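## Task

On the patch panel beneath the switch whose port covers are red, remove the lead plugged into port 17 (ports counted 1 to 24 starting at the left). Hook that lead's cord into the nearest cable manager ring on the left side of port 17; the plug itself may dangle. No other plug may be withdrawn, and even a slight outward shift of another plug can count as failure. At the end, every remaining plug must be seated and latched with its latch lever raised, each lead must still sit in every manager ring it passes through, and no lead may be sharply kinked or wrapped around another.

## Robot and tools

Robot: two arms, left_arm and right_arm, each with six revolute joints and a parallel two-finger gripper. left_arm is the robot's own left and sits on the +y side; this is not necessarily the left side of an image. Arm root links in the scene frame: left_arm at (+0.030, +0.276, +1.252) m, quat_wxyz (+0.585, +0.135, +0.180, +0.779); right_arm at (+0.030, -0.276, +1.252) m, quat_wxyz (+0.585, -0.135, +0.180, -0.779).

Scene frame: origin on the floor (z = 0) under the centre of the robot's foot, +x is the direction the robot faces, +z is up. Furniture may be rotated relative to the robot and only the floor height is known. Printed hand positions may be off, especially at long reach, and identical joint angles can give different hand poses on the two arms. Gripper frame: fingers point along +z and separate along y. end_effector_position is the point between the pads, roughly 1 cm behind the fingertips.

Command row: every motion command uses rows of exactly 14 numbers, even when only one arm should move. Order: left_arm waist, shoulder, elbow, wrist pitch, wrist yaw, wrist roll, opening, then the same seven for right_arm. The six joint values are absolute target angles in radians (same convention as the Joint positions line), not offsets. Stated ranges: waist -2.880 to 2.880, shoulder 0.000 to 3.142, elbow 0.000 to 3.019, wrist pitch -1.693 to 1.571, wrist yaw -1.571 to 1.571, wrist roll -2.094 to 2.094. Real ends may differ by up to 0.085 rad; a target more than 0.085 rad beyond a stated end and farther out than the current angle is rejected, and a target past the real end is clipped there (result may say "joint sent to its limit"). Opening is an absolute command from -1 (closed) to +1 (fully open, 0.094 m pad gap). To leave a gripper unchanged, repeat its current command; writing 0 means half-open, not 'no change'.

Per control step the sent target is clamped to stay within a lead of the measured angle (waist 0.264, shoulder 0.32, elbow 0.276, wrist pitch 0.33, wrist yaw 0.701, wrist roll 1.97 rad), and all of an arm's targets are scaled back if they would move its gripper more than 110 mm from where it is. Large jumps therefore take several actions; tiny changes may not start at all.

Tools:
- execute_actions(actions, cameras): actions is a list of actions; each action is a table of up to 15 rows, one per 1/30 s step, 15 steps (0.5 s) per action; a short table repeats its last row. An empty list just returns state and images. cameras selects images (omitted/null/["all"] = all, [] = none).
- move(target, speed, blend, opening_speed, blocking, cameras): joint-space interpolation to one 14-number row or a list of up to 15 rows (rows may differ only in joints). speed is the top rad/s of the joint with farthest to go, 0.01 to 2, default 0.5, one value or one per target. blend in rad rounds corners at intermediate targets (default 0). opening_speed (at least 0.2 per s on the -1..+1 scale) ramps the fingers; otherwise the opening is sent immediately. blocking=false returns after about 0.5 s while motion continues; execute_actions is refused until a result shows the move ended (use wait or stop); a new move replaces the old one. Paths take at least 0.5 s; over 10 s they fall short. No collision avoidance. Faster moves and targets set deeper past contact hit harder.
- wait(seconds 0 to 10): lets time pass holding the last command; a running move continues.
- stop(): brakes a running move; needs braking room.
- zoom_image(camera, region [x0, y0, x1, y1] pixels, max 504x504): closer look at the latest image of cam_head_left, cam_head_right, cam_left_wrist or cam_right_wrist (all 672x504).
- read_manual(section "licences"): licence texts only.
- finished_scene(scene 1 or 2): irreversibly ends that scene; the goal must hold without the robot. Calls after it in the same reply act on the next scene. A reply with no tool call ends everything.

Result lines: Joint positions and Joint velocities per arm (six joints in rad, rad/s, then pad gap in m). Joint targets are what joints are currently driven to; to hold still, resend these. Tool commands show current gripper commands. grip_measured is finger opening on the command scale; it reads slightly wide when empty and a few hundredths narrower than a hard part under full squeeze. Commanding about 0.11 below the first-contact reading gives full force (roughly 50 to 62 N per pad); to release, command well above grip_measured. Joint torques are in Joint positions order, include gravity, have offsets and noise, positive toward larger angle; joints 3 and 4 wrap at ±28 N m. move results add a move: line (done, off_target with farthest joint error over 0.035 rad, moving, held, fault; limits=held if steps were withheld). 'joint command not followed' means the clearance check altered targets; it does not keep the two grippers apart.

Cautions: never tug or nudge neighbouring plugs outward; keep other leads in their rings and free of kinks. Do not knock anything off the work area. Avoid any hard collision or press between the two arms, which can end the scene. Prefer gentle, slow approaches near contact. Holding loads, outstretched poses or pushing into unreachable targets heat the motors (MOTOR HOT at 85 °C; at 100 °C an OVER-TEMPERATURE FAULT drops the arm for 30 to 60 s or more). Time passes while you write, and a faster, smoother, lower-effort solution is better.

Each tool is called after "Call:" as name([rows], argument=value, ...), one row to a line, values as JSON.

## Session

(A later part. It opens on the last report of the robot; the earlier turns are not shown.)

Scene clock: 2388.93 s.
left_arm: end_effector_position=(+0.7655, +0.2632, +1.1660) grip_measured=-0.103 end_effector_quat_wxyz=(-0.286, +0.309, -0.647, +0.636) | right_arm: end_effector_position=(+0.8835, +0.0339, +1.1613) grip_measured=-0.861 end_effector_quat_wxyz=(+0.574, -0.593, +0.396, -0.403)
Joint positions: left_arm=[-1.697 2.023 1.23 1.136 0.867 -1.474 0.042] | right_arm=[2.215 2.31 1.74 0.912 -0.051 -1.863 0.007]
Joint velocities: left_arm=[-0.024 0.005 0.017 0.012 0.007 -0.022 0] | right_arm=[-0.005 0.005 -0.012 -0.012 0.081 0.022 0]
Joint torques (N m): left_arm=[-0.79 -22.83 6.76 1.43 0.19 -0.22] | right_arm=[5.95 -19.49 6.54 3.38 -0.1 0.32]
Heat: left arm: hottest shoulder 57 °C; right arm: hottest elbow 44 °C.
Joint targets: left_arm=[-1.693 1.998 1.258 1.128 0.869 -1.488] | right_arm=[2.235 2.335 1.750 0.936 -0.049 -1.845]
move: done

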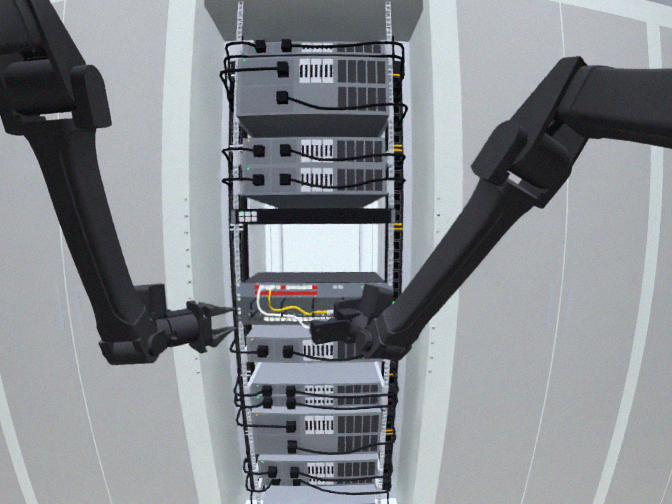

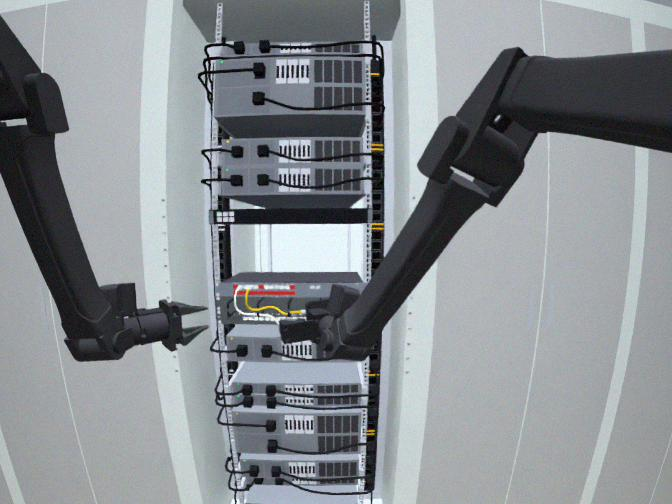

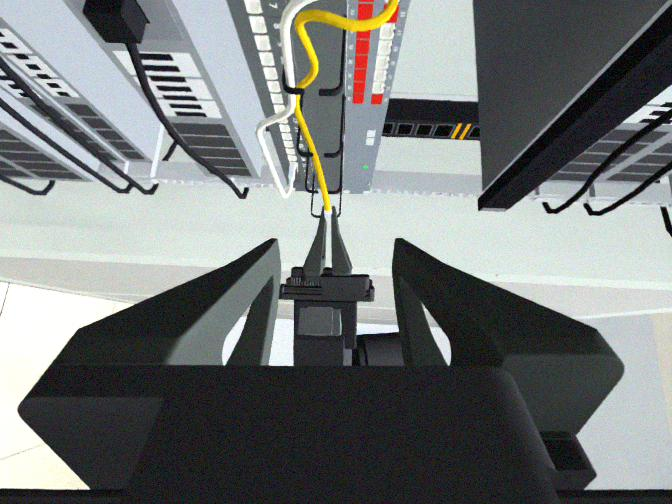

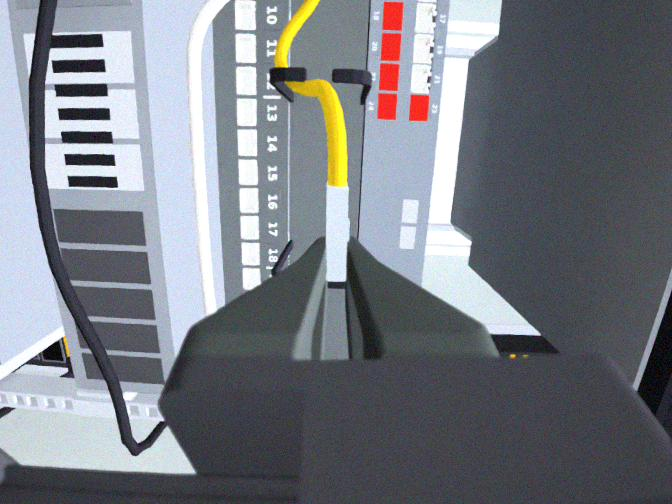

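Call:
move(target=[-1.693,1.998,1.258,1.128,0.869,-1.488,-0.1,2.222,2.382,1.872,0.9,-0.074,-1.845,-1], speed=0.1)

Call:
zoom_image(camera="cam_left_wrist", region=[280, 100, 380, 220])

Call:
zoom_image(camera="cam_right_wrist", region=[220, 0, 420, 200])

Call:
zoom_image(camera="cam_head_left", region=[250, 285, 350, 335])

Scene clock: 2436.23 s.
left_arm: end_effector_position=(+0.7655, +0.2632, +1.1660) grip_measured=-0.103 end_effector_quat_wxyz=(-0.286, +0.309, -0.647, +0.636) | right_arm: end_effector_position=(+0.8965, +0.0416, +1.1610) grip_measured=-0.861 end_effector_quat_wxyz=(+0.586, -0.584, +0.386, -0.408)
Joint positions: left_arm=[-1.697 2.023 1.23 1.136 0.867 -1.474 0.042] | right_arm=[2.215 2.356 1.82 0.912 -0.07 -1.862 0.007]
Joint velocities: left_arm=[-0.015 -0.005 -0.002 -0.007 0.022 0.051 0.001] | right_arm=[-0.015 -0.005 -0.002 -0.022 0.007 0.007 0]
Joint torques (N m): left_arm=[-0.5 -22.48 6.69 1.44 0.19 -0.25] | right_arm=[6.42 -20.01 10.03 1.62 -0.4 0.28]
Heat: left arm: hottest shoulder 57 °C; right arm: hottest shoulder 44 °C.
Joint targets: left_arm=[-1.693 1.998 1.258 1.128 0.869 -1.488] | right_arm=[2.222 2.382 1.872 0.900 -0.074 -1.844]
move: off_target (right_arm); right_arm: the elbow is farthest, 0.052 rad from its target

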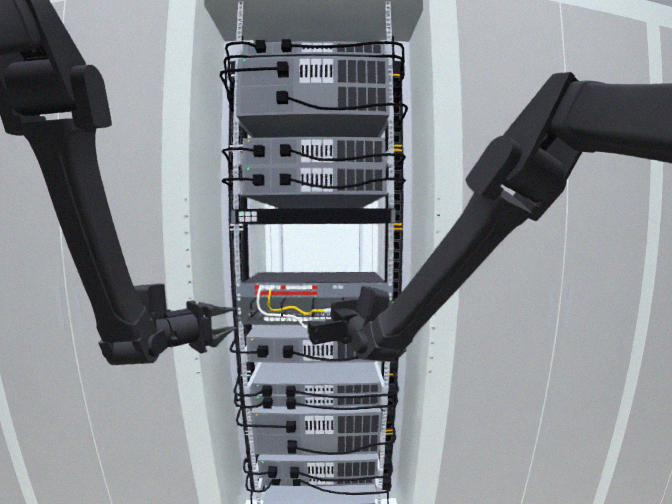

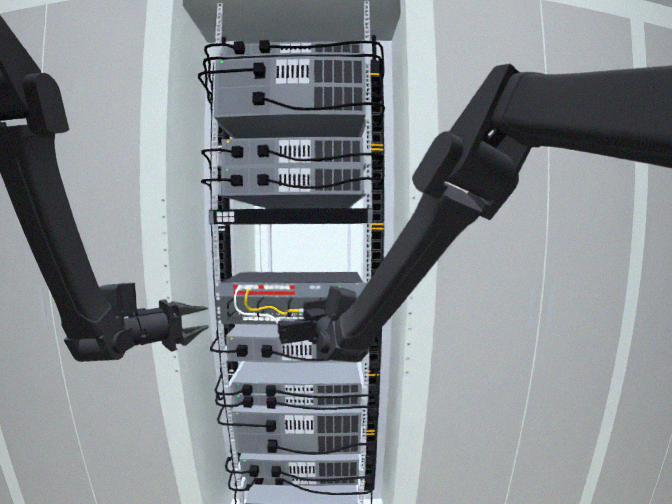

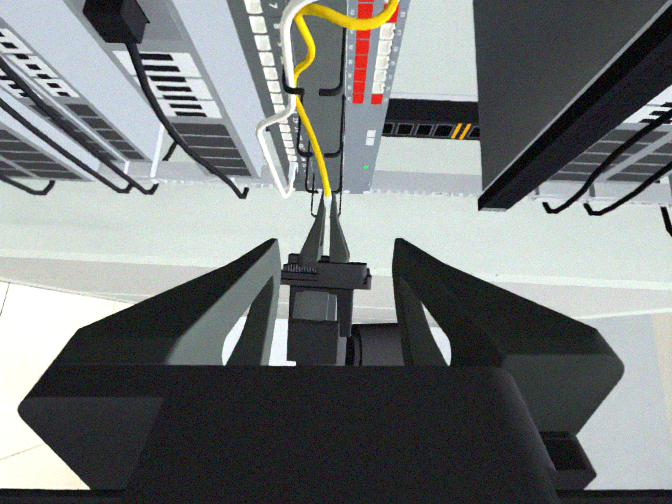

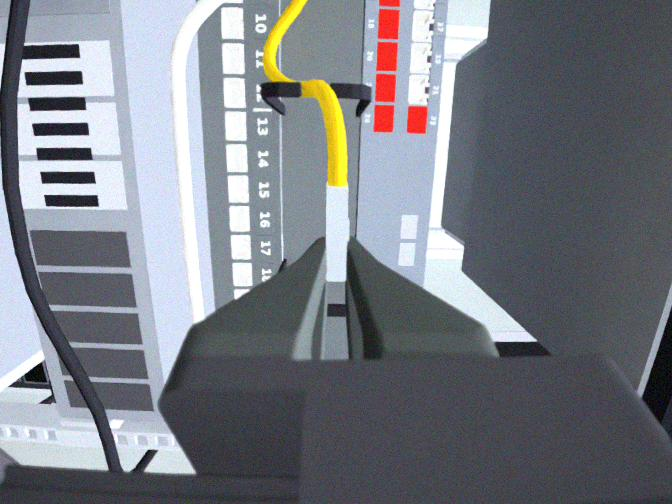

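Scaled by 4.200 from the camera's 672x504 image, which has a finer 960x720 frame.

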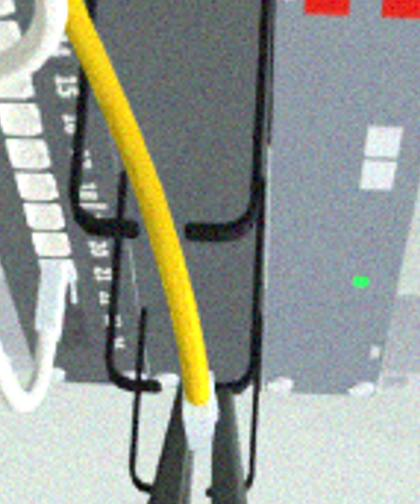

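Scaled by 2.520 from the camera's 672x504 image, which has a finer 960x720 frame.

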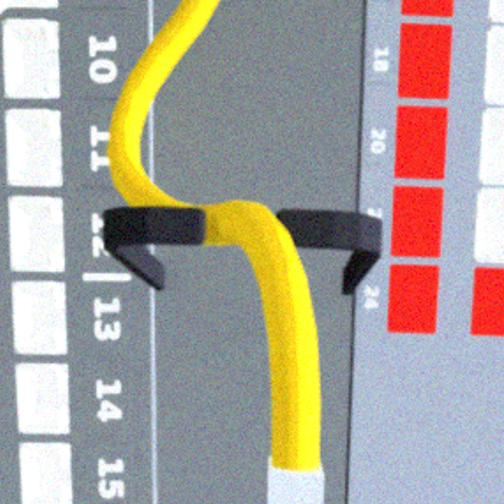

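Scaled by 5.040 from the camera's 672x504 image, which has a finer 960x720 frame.

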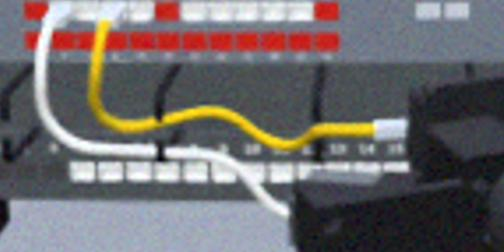

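Call:
move(target=[-1.693,1.998,1.258,1.128,0.869,-1.488,-0.1,2.172,2.42,1.953,0.865,-0.095,-1.845,-1], speed=0.1)

Call:
zoom_image(camera="cam_left_wrist", region=[280, 100, 380, 220])

Call:
zoom_image(camera="cam_right_wrist", region=[220, 0, 420, 200])

Call:
zoom_image(camera="cam_head_left", region=[250, 285, 350, 335])

Scene clock: 2467.27 s.
left_arm: end_effector_position=(+0.7655, +0.2632, +1.1660) grip_measured=-0.103 end_effector_quat_wxyz=(-0.286, +0.309, -0.647, +0.636) | right_arm: end_effector_position=(+0.9154, +0.0302, +1.1540) grip_measured=-0.861 end_effector_quat_wxyz=(+0.588, -0.584, +0.379, -0.411)
Joint positions: left_arm=[-1.697 2.023 1.23 1.136 0.867 -1.474 0.042] | right_arm=[2.189 2.393 1.897 0.879 -0.103 -1.862 0.007]
Joint velocities: left_arm=[0.005 -0.005 -0.002 -0.007 -0.037 -0.007 0.001] | right_arm=[-0.005 -0.005 0.017 0.007 -0.007 -0.007 -0.001]
Joint torques (N m): left_arm=[-0.67 -22.77 6.69 1.47 0.19 -0.23] | right_arm=[4.13 -20.78 10.43 1.63 -0.13 0.26]
Heat: left arm: hottest shoulder 57 °C; right arm: hottest shoulder 44 °C.
Joint targets: left_arm=[-1.693 1.998 1.258 1.128 0.869 -1.488] | right_arm=[2.173 2.420 1.952 0.864 -0.102 -1.845]
move: off_target (right_arm); right_arm: the elbow is farthest, 0.056 rad from its target

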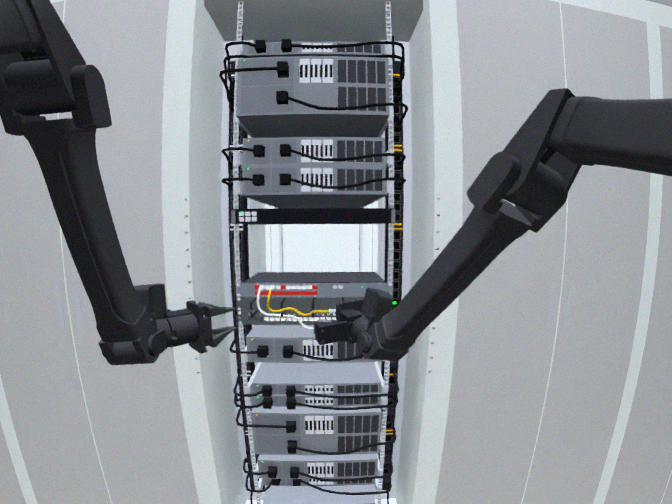

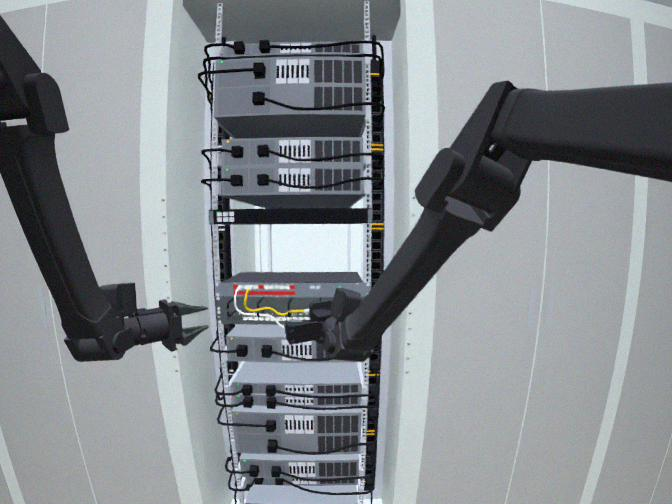

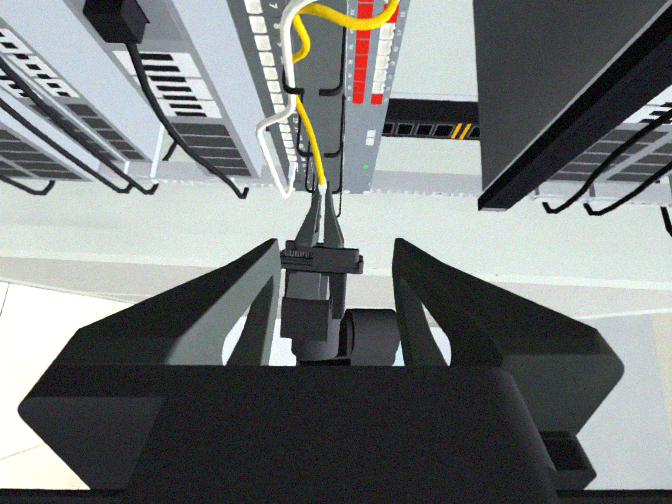

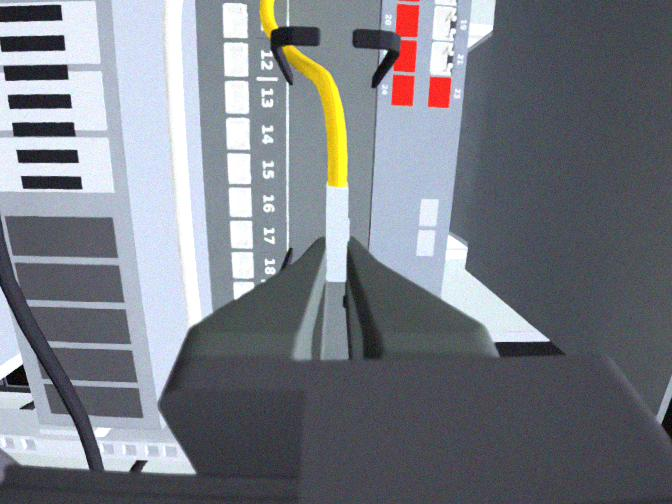

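Scaled by 4.200 from the camera's 672x504 image, which has a finer 960x720 frame.

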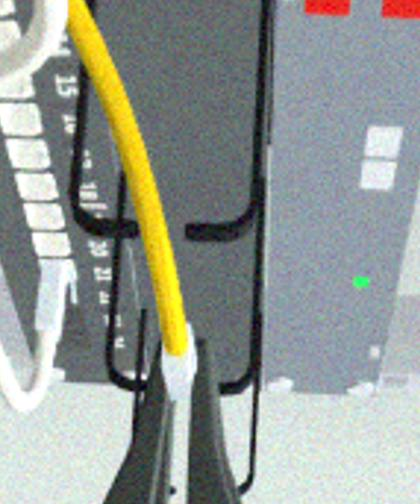

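Scaled by 2.520 from the camera's 672x504 image, which has a finer 960x720 frame.

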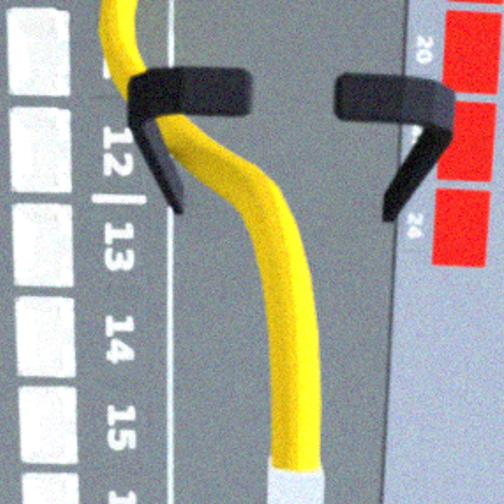

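Scaled by 5.040 from the camera's 672x504 image, which has a finer 960x720 frame.

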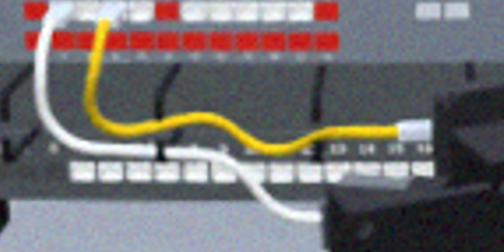

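Call:
move(target=[-1.693,1.998,1.258,1.128,0.869,-1.488,-0.1,2.172,2.457,1.998,0.825,-0.095,-1.845,-1], speed=0.1, cameras=["cam_right_wrist"])

Call:
move(target=[-1.693,1.998,1.258,1.128,0.869,-1.488,-0.1,2.172,2.457,1.998,0.825,-0.095,-1.845,-0.7], opening_speed=0.2)

Call:
zoom_image(camera="cam_left_wrist", region=[280, 80, 400, 220])

Call:
zoom_image(camera="cam_head_left", region=[250, 285, 350, 335])

Scene clock: 2485.50 s.
left_arm: end_effector_position=(+0.7655, +0.2632, +1.1660) grip_measured=-0.103 end_effector_quat_wxyz=(-0.286, +0.309, -0.647, +0.636) | right_arm: end_effector_position=(+0.9219, +0.0355, +1.1421) grip_measured=-0.861 end_effector_quat_wxyz=(+0.584, -0.588, +0.385, -0.406)
Joint positions: left_arm=[-1.697 2.023 1.23 1.136 0.867 -1.474 0.042] | right_arm=[2.19 2.427 1.949 0.844 -0.096 -1.857 0.007]
Joint velocities: left_arm=[0.005 -0.005 -0.017 0.012 -0.051 0.022 0] | right_arm=[0.015 -0.015 0.007 -0.007 0.051 -0.022 0]
Joint torques (N m): left_arm=[-0.67 -22.89 6.78 1.44 0.19 -0.22] | right_arm=[4.07 -20.42 10.11 1.37 0.11 0.24]
Heat: left arm: hottest shoulder 57 °C; right arm: hottest shoulder 44 °C.
Joint targets: left_arm=[-1.693 1.998 1.258 1.128 0.869 -1.488] | right_arm=[2.171 2.456 1.998 0.825 -0.091 -1.846]
move: off_target (right_arm); right_arm: the elbow is farthest, 0.049 rad from its target
Images, in order (width x height): cam_right_wrist 672x504.

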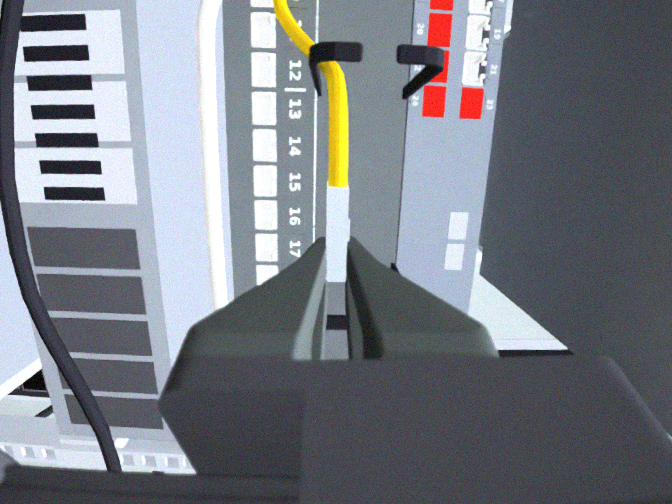

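Scene clock: 2487.27 s.
left_arm: end_effector_position=(+0.7655, +0.2632, +1.1660) grip_measured=-0.103 end_effector_quat_wxyz=(-0.286, +0.309, -0.647, +0.636) | right_arm: end_effector_position=(+0.9229, +0.0353, +1.1428) grip_measured=-0.702 end_effector_quat_wxyz=(+0.584, -0.588, +0.386, -0.406)
Joint positions: left_arm=[-1.697 2.023 1.23 1.136 0.867 -1.474 0.042] | right_arm=[2.19 2.427 1.952 0.841 -0.094 -1.855 0.014]
Joint velocities: left_arm=[-0.005 -0.005 0.012 -0.012 0.007 0.007 0] | right_arm=[-0.024 0.005 -0.007 0.002 0.081 -0.007 0.001]
Joint torques (N m): left_arm=[-0.62 -22.89 6.82 1.39 0.21 -0.22] | right_arm=[3.72 -20.37 9.96 1.42 -0.11 0.21]
Heat: left arm: hottest shoulder 57 °C; right arm: hottest shoulder 44 °C.
Joint targets: left_arm=[-1.693 1.998 1.258 1.128 0.869 -1.488] | right_arm=[2.172 2.457 1.999 0.825 -0.093 -1.844]
move: off_target (right_arm); right_arm: the elbow is farthest, 0.046 rad from its target

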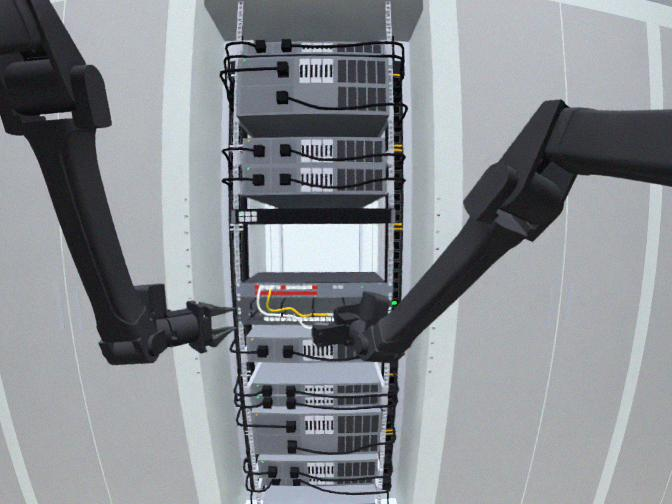

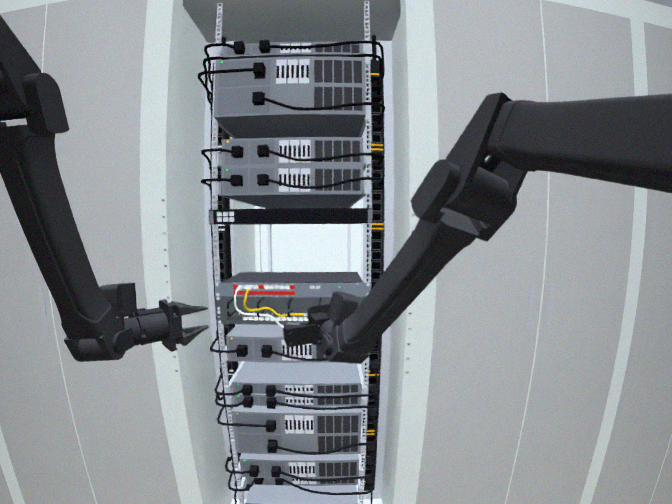

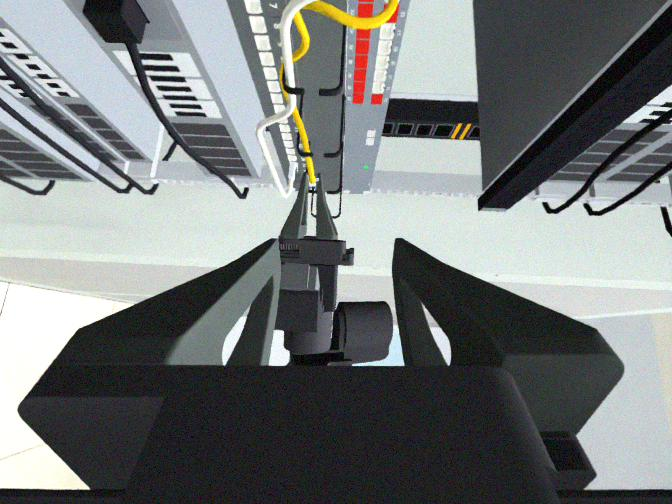

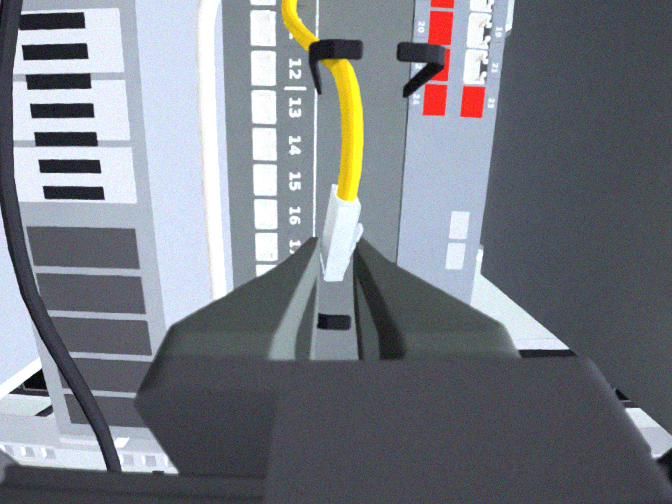

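Scaled by 3.600 from the camera's 672x504 image, which has a finer 960x720 frame.

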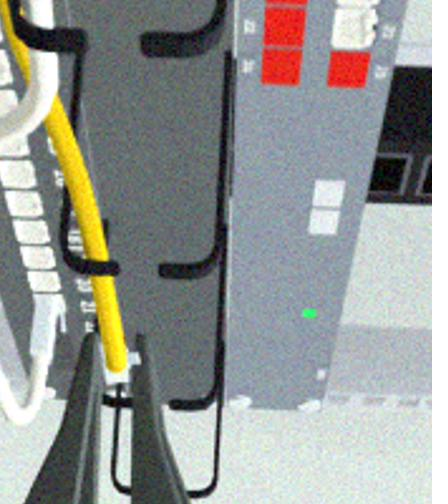

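Scaled by 5.040 from the camera's 672x504 image, which has a finer 960x720 frame.

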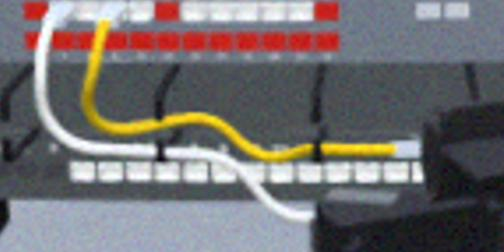

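Call:
move(target=[-1.693,1.998,1.258,1.128,0.869,-1.488,-0.1,2.172,2.457,1.998,0.825,-0.095,-1.845,-0.4], opening_speed=0.3, cameras=["cam_right_wrist"])

Call:
move([
  [-1.693,1.998,1.258,1.128,0.869,-1.488,-0.1,2.195,2.397,1.85,0.915,-0.08,-1.845,-0.4],
  [-1.693,1.998,1.258,1.128,0.869,-1.488,-0.1,2.23,2.28,1.54,1.11,-0.043,-1.845,-0.4],
], speed=0.1, blend=0.02)

Call:
zoom_image(camera="cam_left_wrist", region=[260, 0, 400, 220])

Call:
zoom_image(camera="cam_head_left", region=[250, 285, 350, 335])

Call:
zoom_image(camera="cam_right_wrist", region=[200, 0, 450, 250])

Scene clock: 2508.87 s.
left_arm: end_effector_position=(+0.7655, +0.2632, +1.1660) grip_measured=-0.103 end_effector_quat_wxyz=(-0.286, +0.309, -0.647, +0.636) | right_arm: end_effector_position=(+0.9220, +0.0360, +1.1394) grip_measured=-0.403 end_effector_quat_wxyz=(+0.583, -0.590, +0.387, -0.404)
Joint positions: left_arm=[-1.697 2.023 1.23 1.136 0.867 -1.474 0.042] | right_arm=[2.19 2.43 1.952 0.838 -0.094 -1.855 0.028]
Joint velocities: left_arm=[-0.015 0.005 -0.012 -0.022 0.022 -0.007 0] | right_arm=[-0.005 0.005 0.007 -0.007 0.051 -0.037 0.001]
Joint torques (N m): left_arm=[-0.79 -23 6.69 1.44 0.19 -0.23] | right_arm=[4.13 -20.48 9.95 1.55 -0.2 0.22]
Heat: left arm: hottest shoulder 57 °C; right arm: hottest elbow 44 °C.
Joint targets: left_arm=[-1.693 1.998 1.258 1.128 0.869 -1.488] | right_arm=[2.172 2.458 1.998 0.824 -0.095 -1.845]
move: off_target (right_arm); right_arm: the elbow is farthest, 0.046 rad from its target
Images, in order (width x height): cam_right_wrist 672x504.

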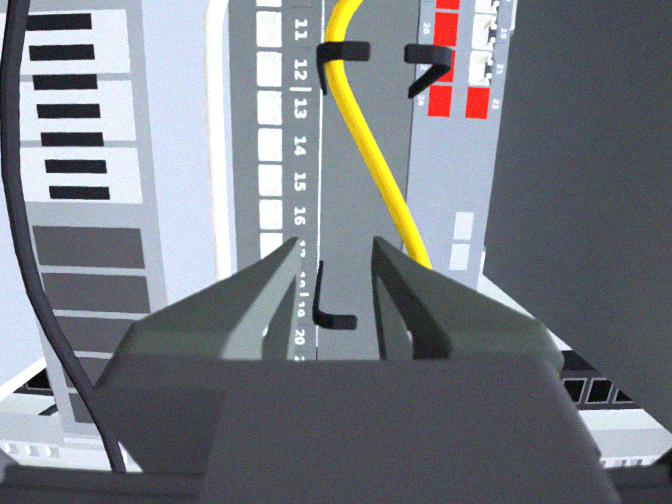

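Scene clock: 2513.83 s.
left_arm: end_effector_position=(+0.7655, +0.2632, +1.1660) grip_measured=-0.103 end_effector_quat_wxyz=(-0.286, +0.309, -0.647, +0.636) | right_arm: end_effector_position=(+0.8229, +0.0211, +1.1252) grip_measured=-0.402 end_effector_quat_wxyz=(+0.571, -0.594, +0.402, -0.400)
Joint positions: left_arm=[-1.697 2.023 1.23 1.136 0.867 -1.474 0.042] | right_arm=[2.212 2.304 1.548 1.087 -0.047 -1.855 0.028]
Joint velocities: left_arm=[-0.015 0.015 -0.007 0.007 0.007 0.007 -0.001] | right_arm=[0.005 -0.015 -0.007 -0.002 0.022 -0.007 0]
Joint torques (N m): left_arm=[-1.03 -22.83 6.72 1.42 0.19 -0.24] | right_arm=[6.3 -22.48 4.14 3.36 0.01 0.19]
Heat: left arm: hottest shoulder 57 °C; right arm: hottest shoulder 43 °C.
Joint targets: left_arm=[-1.693 1.998 1.258 1.128 0.869 -1.488] | right_arm=[2.229 2.280 1.540 1.110 -0.043 -1.845]
move: done

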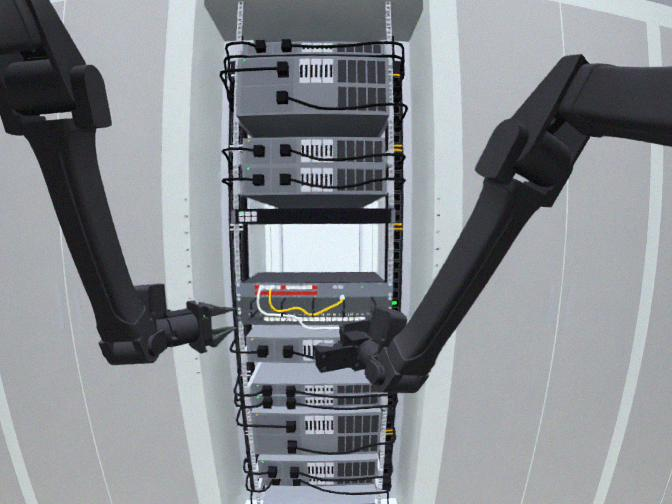

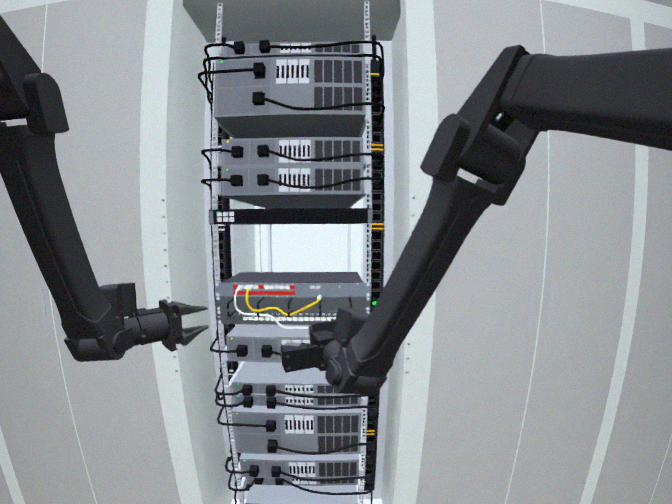

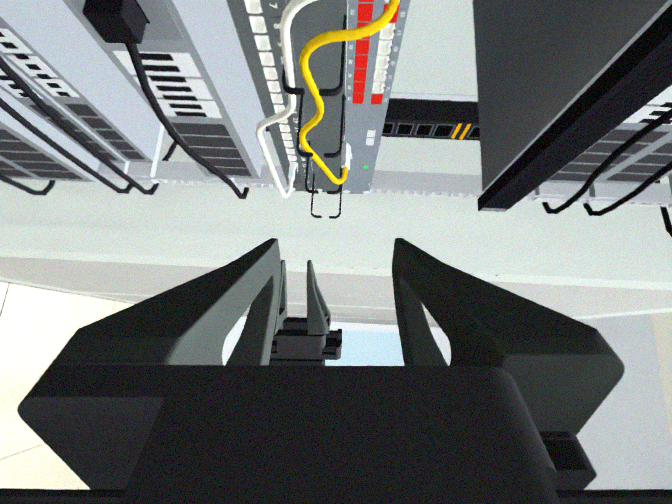

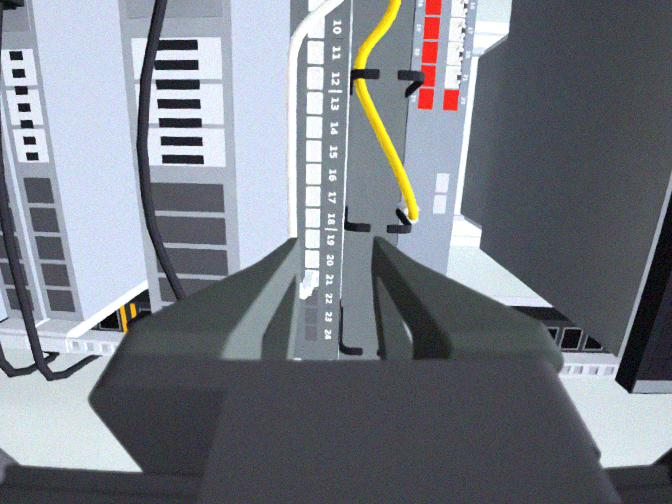

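Scaled by 2.291 from the camera's 672x504 image, which has a finer 960x720 frame.

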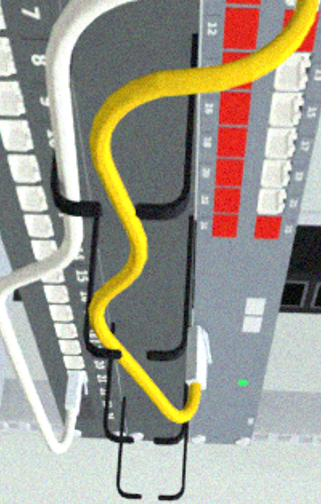

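Scaled by 5.040 from the camera's 672x504 image, which has a finer 960x720 frame.

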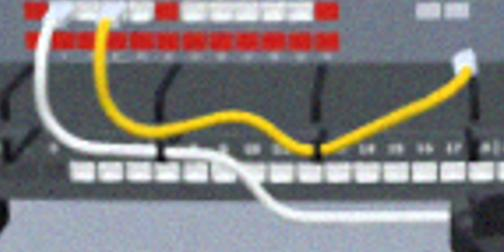

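Scaled by 2.016 from the camera's 672x504 image, which has a finer 960x720 frame.

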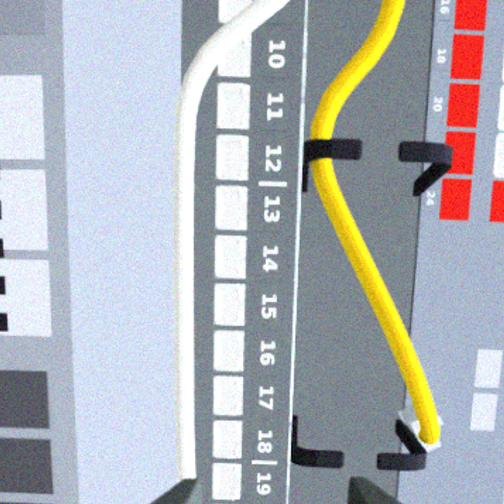

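Call:
wait(seconds=2)

Call:
zoom_image(camera="cam_left_wrist", region=[290, 120, 370, 220])

Call:
zoom_image(camera="cam_right_wrist", region=[330, 150, 450, 260])

Call:
zoom_image(camera="cam_head_right", region=[225, 280, 345, 335])

Scene clock: 2529.50 s.
left_arm: end_effector_position=(+0.7655, +0.2632, +1.1660) grip_measured=-0.103 end_effector_quat_wxyz=(-0.286, +0.309, -0.647, +0.636) | right_arm: end_effector_position=(+0.8229, +0.0206, +1.1260) grip_measured=-0.402 end_effector_quat_wxyz=(+0.571, -0.593, +0.402, -0.401)
Joint positions: left_arm=[-1.697 2.023 1.23 1.136 0.867 -1.474 0.042] | right_arm=[2.212 2.302 1.547 1.088 -0.045 -1.855 0.028]
Joint velocities: left_arm=[-0.005 -0.015 0.002 -0.022 -0.051 0.007 0.001] | right_arm=[-0.005 -0.015 -0.002 0.012 -0.007 0.007 -0.001]
Joint torques (N m): left_arm=[-1.03 -22.53 6.82 1.5 0.18 -0.22] | right_arm=[6.36 -22.07 4.18 3.25 -0.03 0.2]
Heat: left arm: hottest shoulder 57 °C; right arm: hottest elbow 42 °C.
Joint targets: left_arm=[-1.693 1.998 1.258 1.128 0.869 -1.488] | right_arm=[2.229 2.279 1.539 1.111 -0.042 -1.845]
Tool commands: left_gripper/opening=-0.1 right_gripper/opening=-0.4
wait: 2.00 s; at rest from the start

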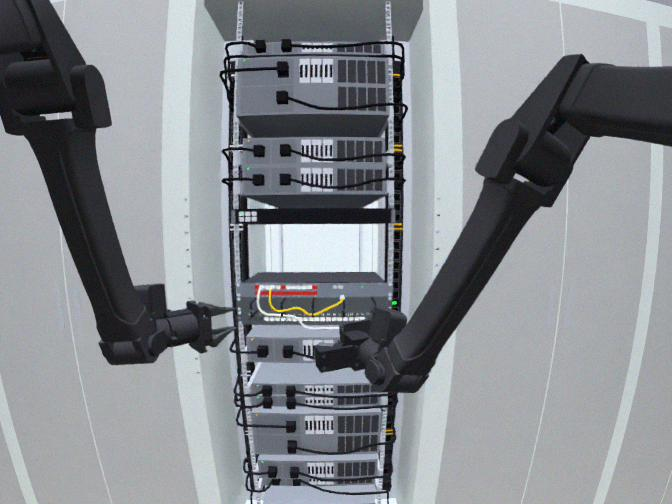

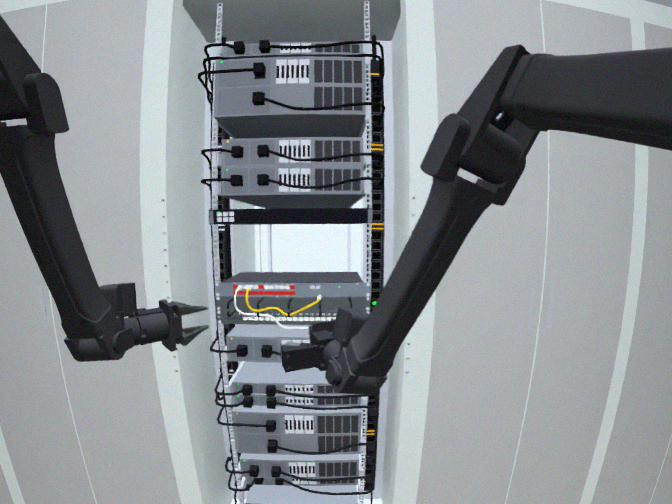

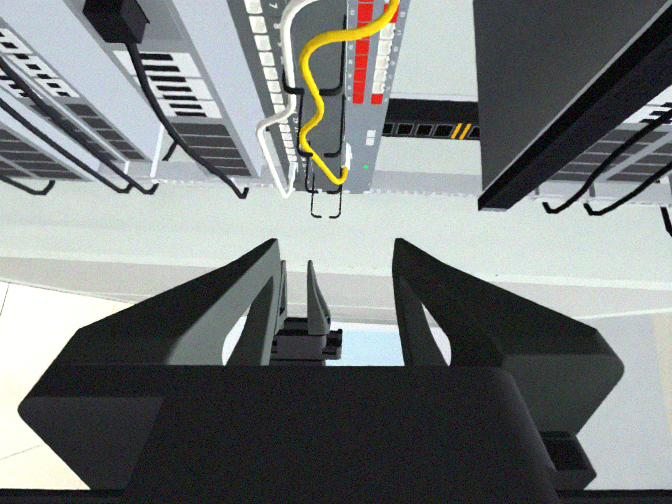

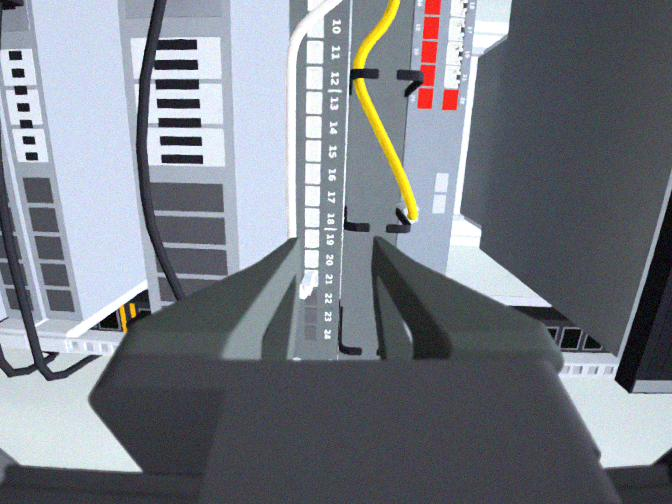

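Scaled by 5.040 from the camera's 672x504 image, which has a finer 960x720 frame.

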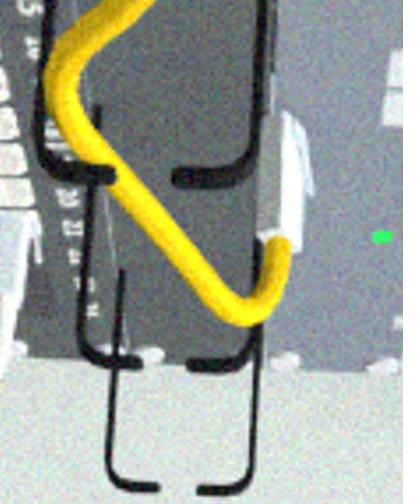

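Scaled by 4.200 from the camera's 672x504 image, which has a finer 960x720 frame.

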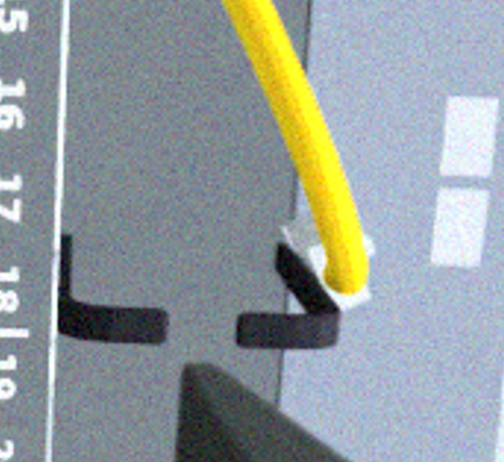

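Scaled by 4.200 from the camera's 672x504 image, which has a finer 960x720 frame.

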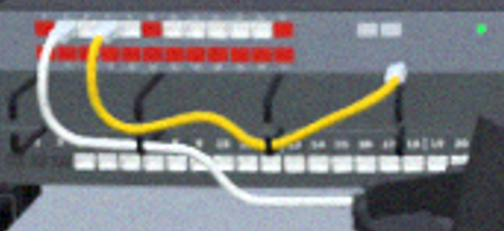

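Call:
move([
  [-1.693,1.998,1.258,1.128,0.869,-1.488,-0.1,2.25,2.05,1.3,1.05,-0.1,-1.4,-0.4],
  [-1.693,1.998,1.258,1.128,0.869,-1.488,-0.1,2.424,1.869,1.458,0.619,0.566,-0.237,-0.4],
], speed=0.6, blend=0.05, cameras=["cam_right_wrist","cam_head_right"])

Call:
zoom_image(camera="cam_head_right", region=[225, 280, 345, 335])

Scene clock: 2613.57 s.
left_arm: end_effector_position=(+0.7655, +0.2632, +1.1660) grip_measured=-0.103 end_effector_quat_wxyz=(-0.286, +0.309, -0.647, +0.636) | right_arm: end_effector_position=(+0.8067, +0.0238, +1.2943) grip_measured=-0.402 end_effector_quat_wxyz=(-0.591, +0.018, -0.806, +0.013)
Joint positions: left_arm=[-1.697 2.023 1.23 1.136 0.867 -1.474 0.042] | right_arm=[2.41 1.887 1.412 0.632 0.562 -0.252 0.028]
Joint velocities: left_arm=[0.005 -0.005 -0.007 0.012 0.007 0.007 -0.001] | right_arm=[0.005 -0.005 0.007 0.017 -0.022 0.051 -0.001]
Joint torques (N m): left_arm=[-1.03 -23.06 6.8 1.46 0.19 -0.21] | right_arm=[6.3 -20.84 10 1.7 0.01 0.15]
Heat: left arm: hottest shoulder 58 °C; right arm: hottest shoulder 41 °C.
Joint targets: left_arm=[-1.693 1.998 1.258 1.128 0.869 -1.488] | right_arm=[2.425 1.869 1.458 0.618 0.565 -0.237]
move: off_target (right_arm); right_arm: the elbow is farthest, 0.046 rad from its target
Images, in order (width x height): cam_head_right 672x504, cam_right_wrist 672x504.

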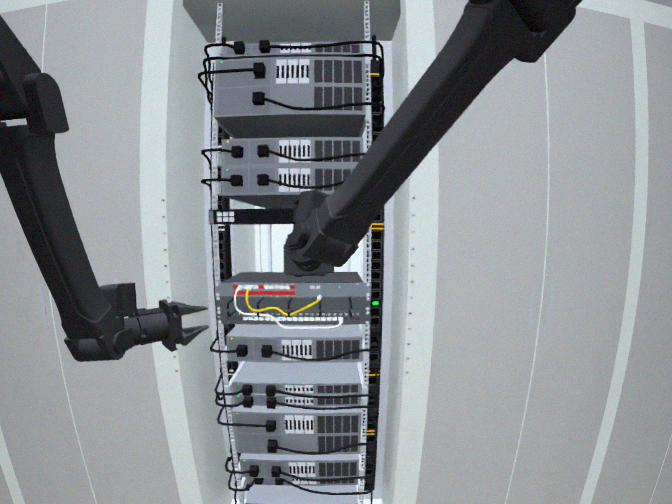

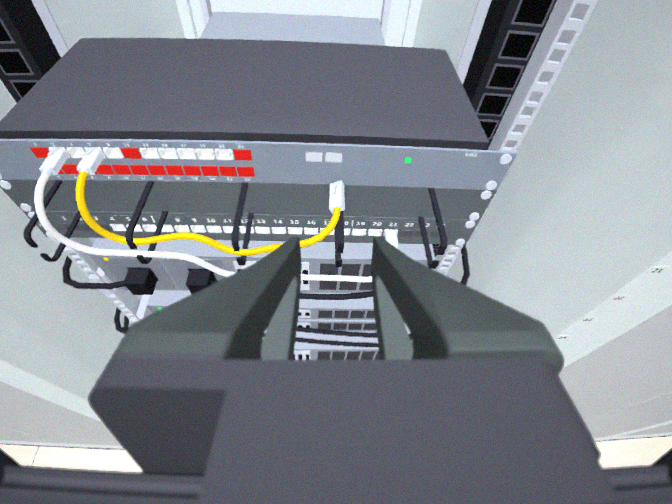

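Scaled by 4.200 from the camera's 672x504 image, which has a finer 960x720 frame.

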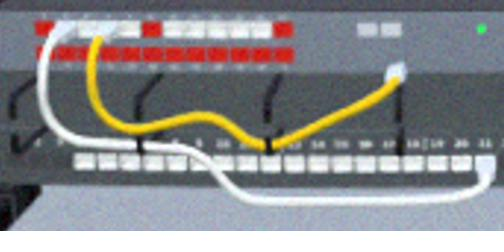

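Call:
zoom_image(camera="cam_right_wrist", region=[200, 150, 420, 300])

Call:
zoom_image(camera="cam_right_wrist", region=[20, 130, 260, 300])

Scaled by 2.291 from the camera's 672x504 image, which has a finer 960x720 frame.

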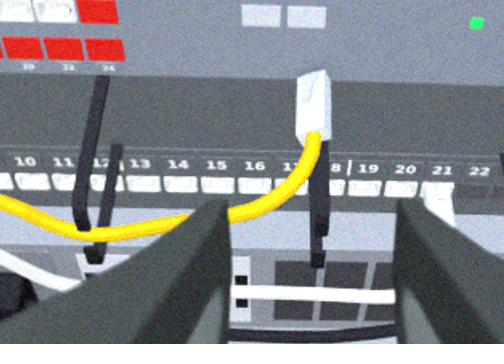

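Scaled by 2.100 from the camera's 672x504 image, which has a finer 960x720 frame.

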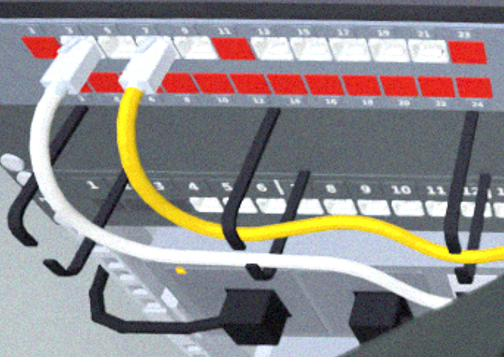

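Call:
finished_scene(scene=1)

The scene is finished.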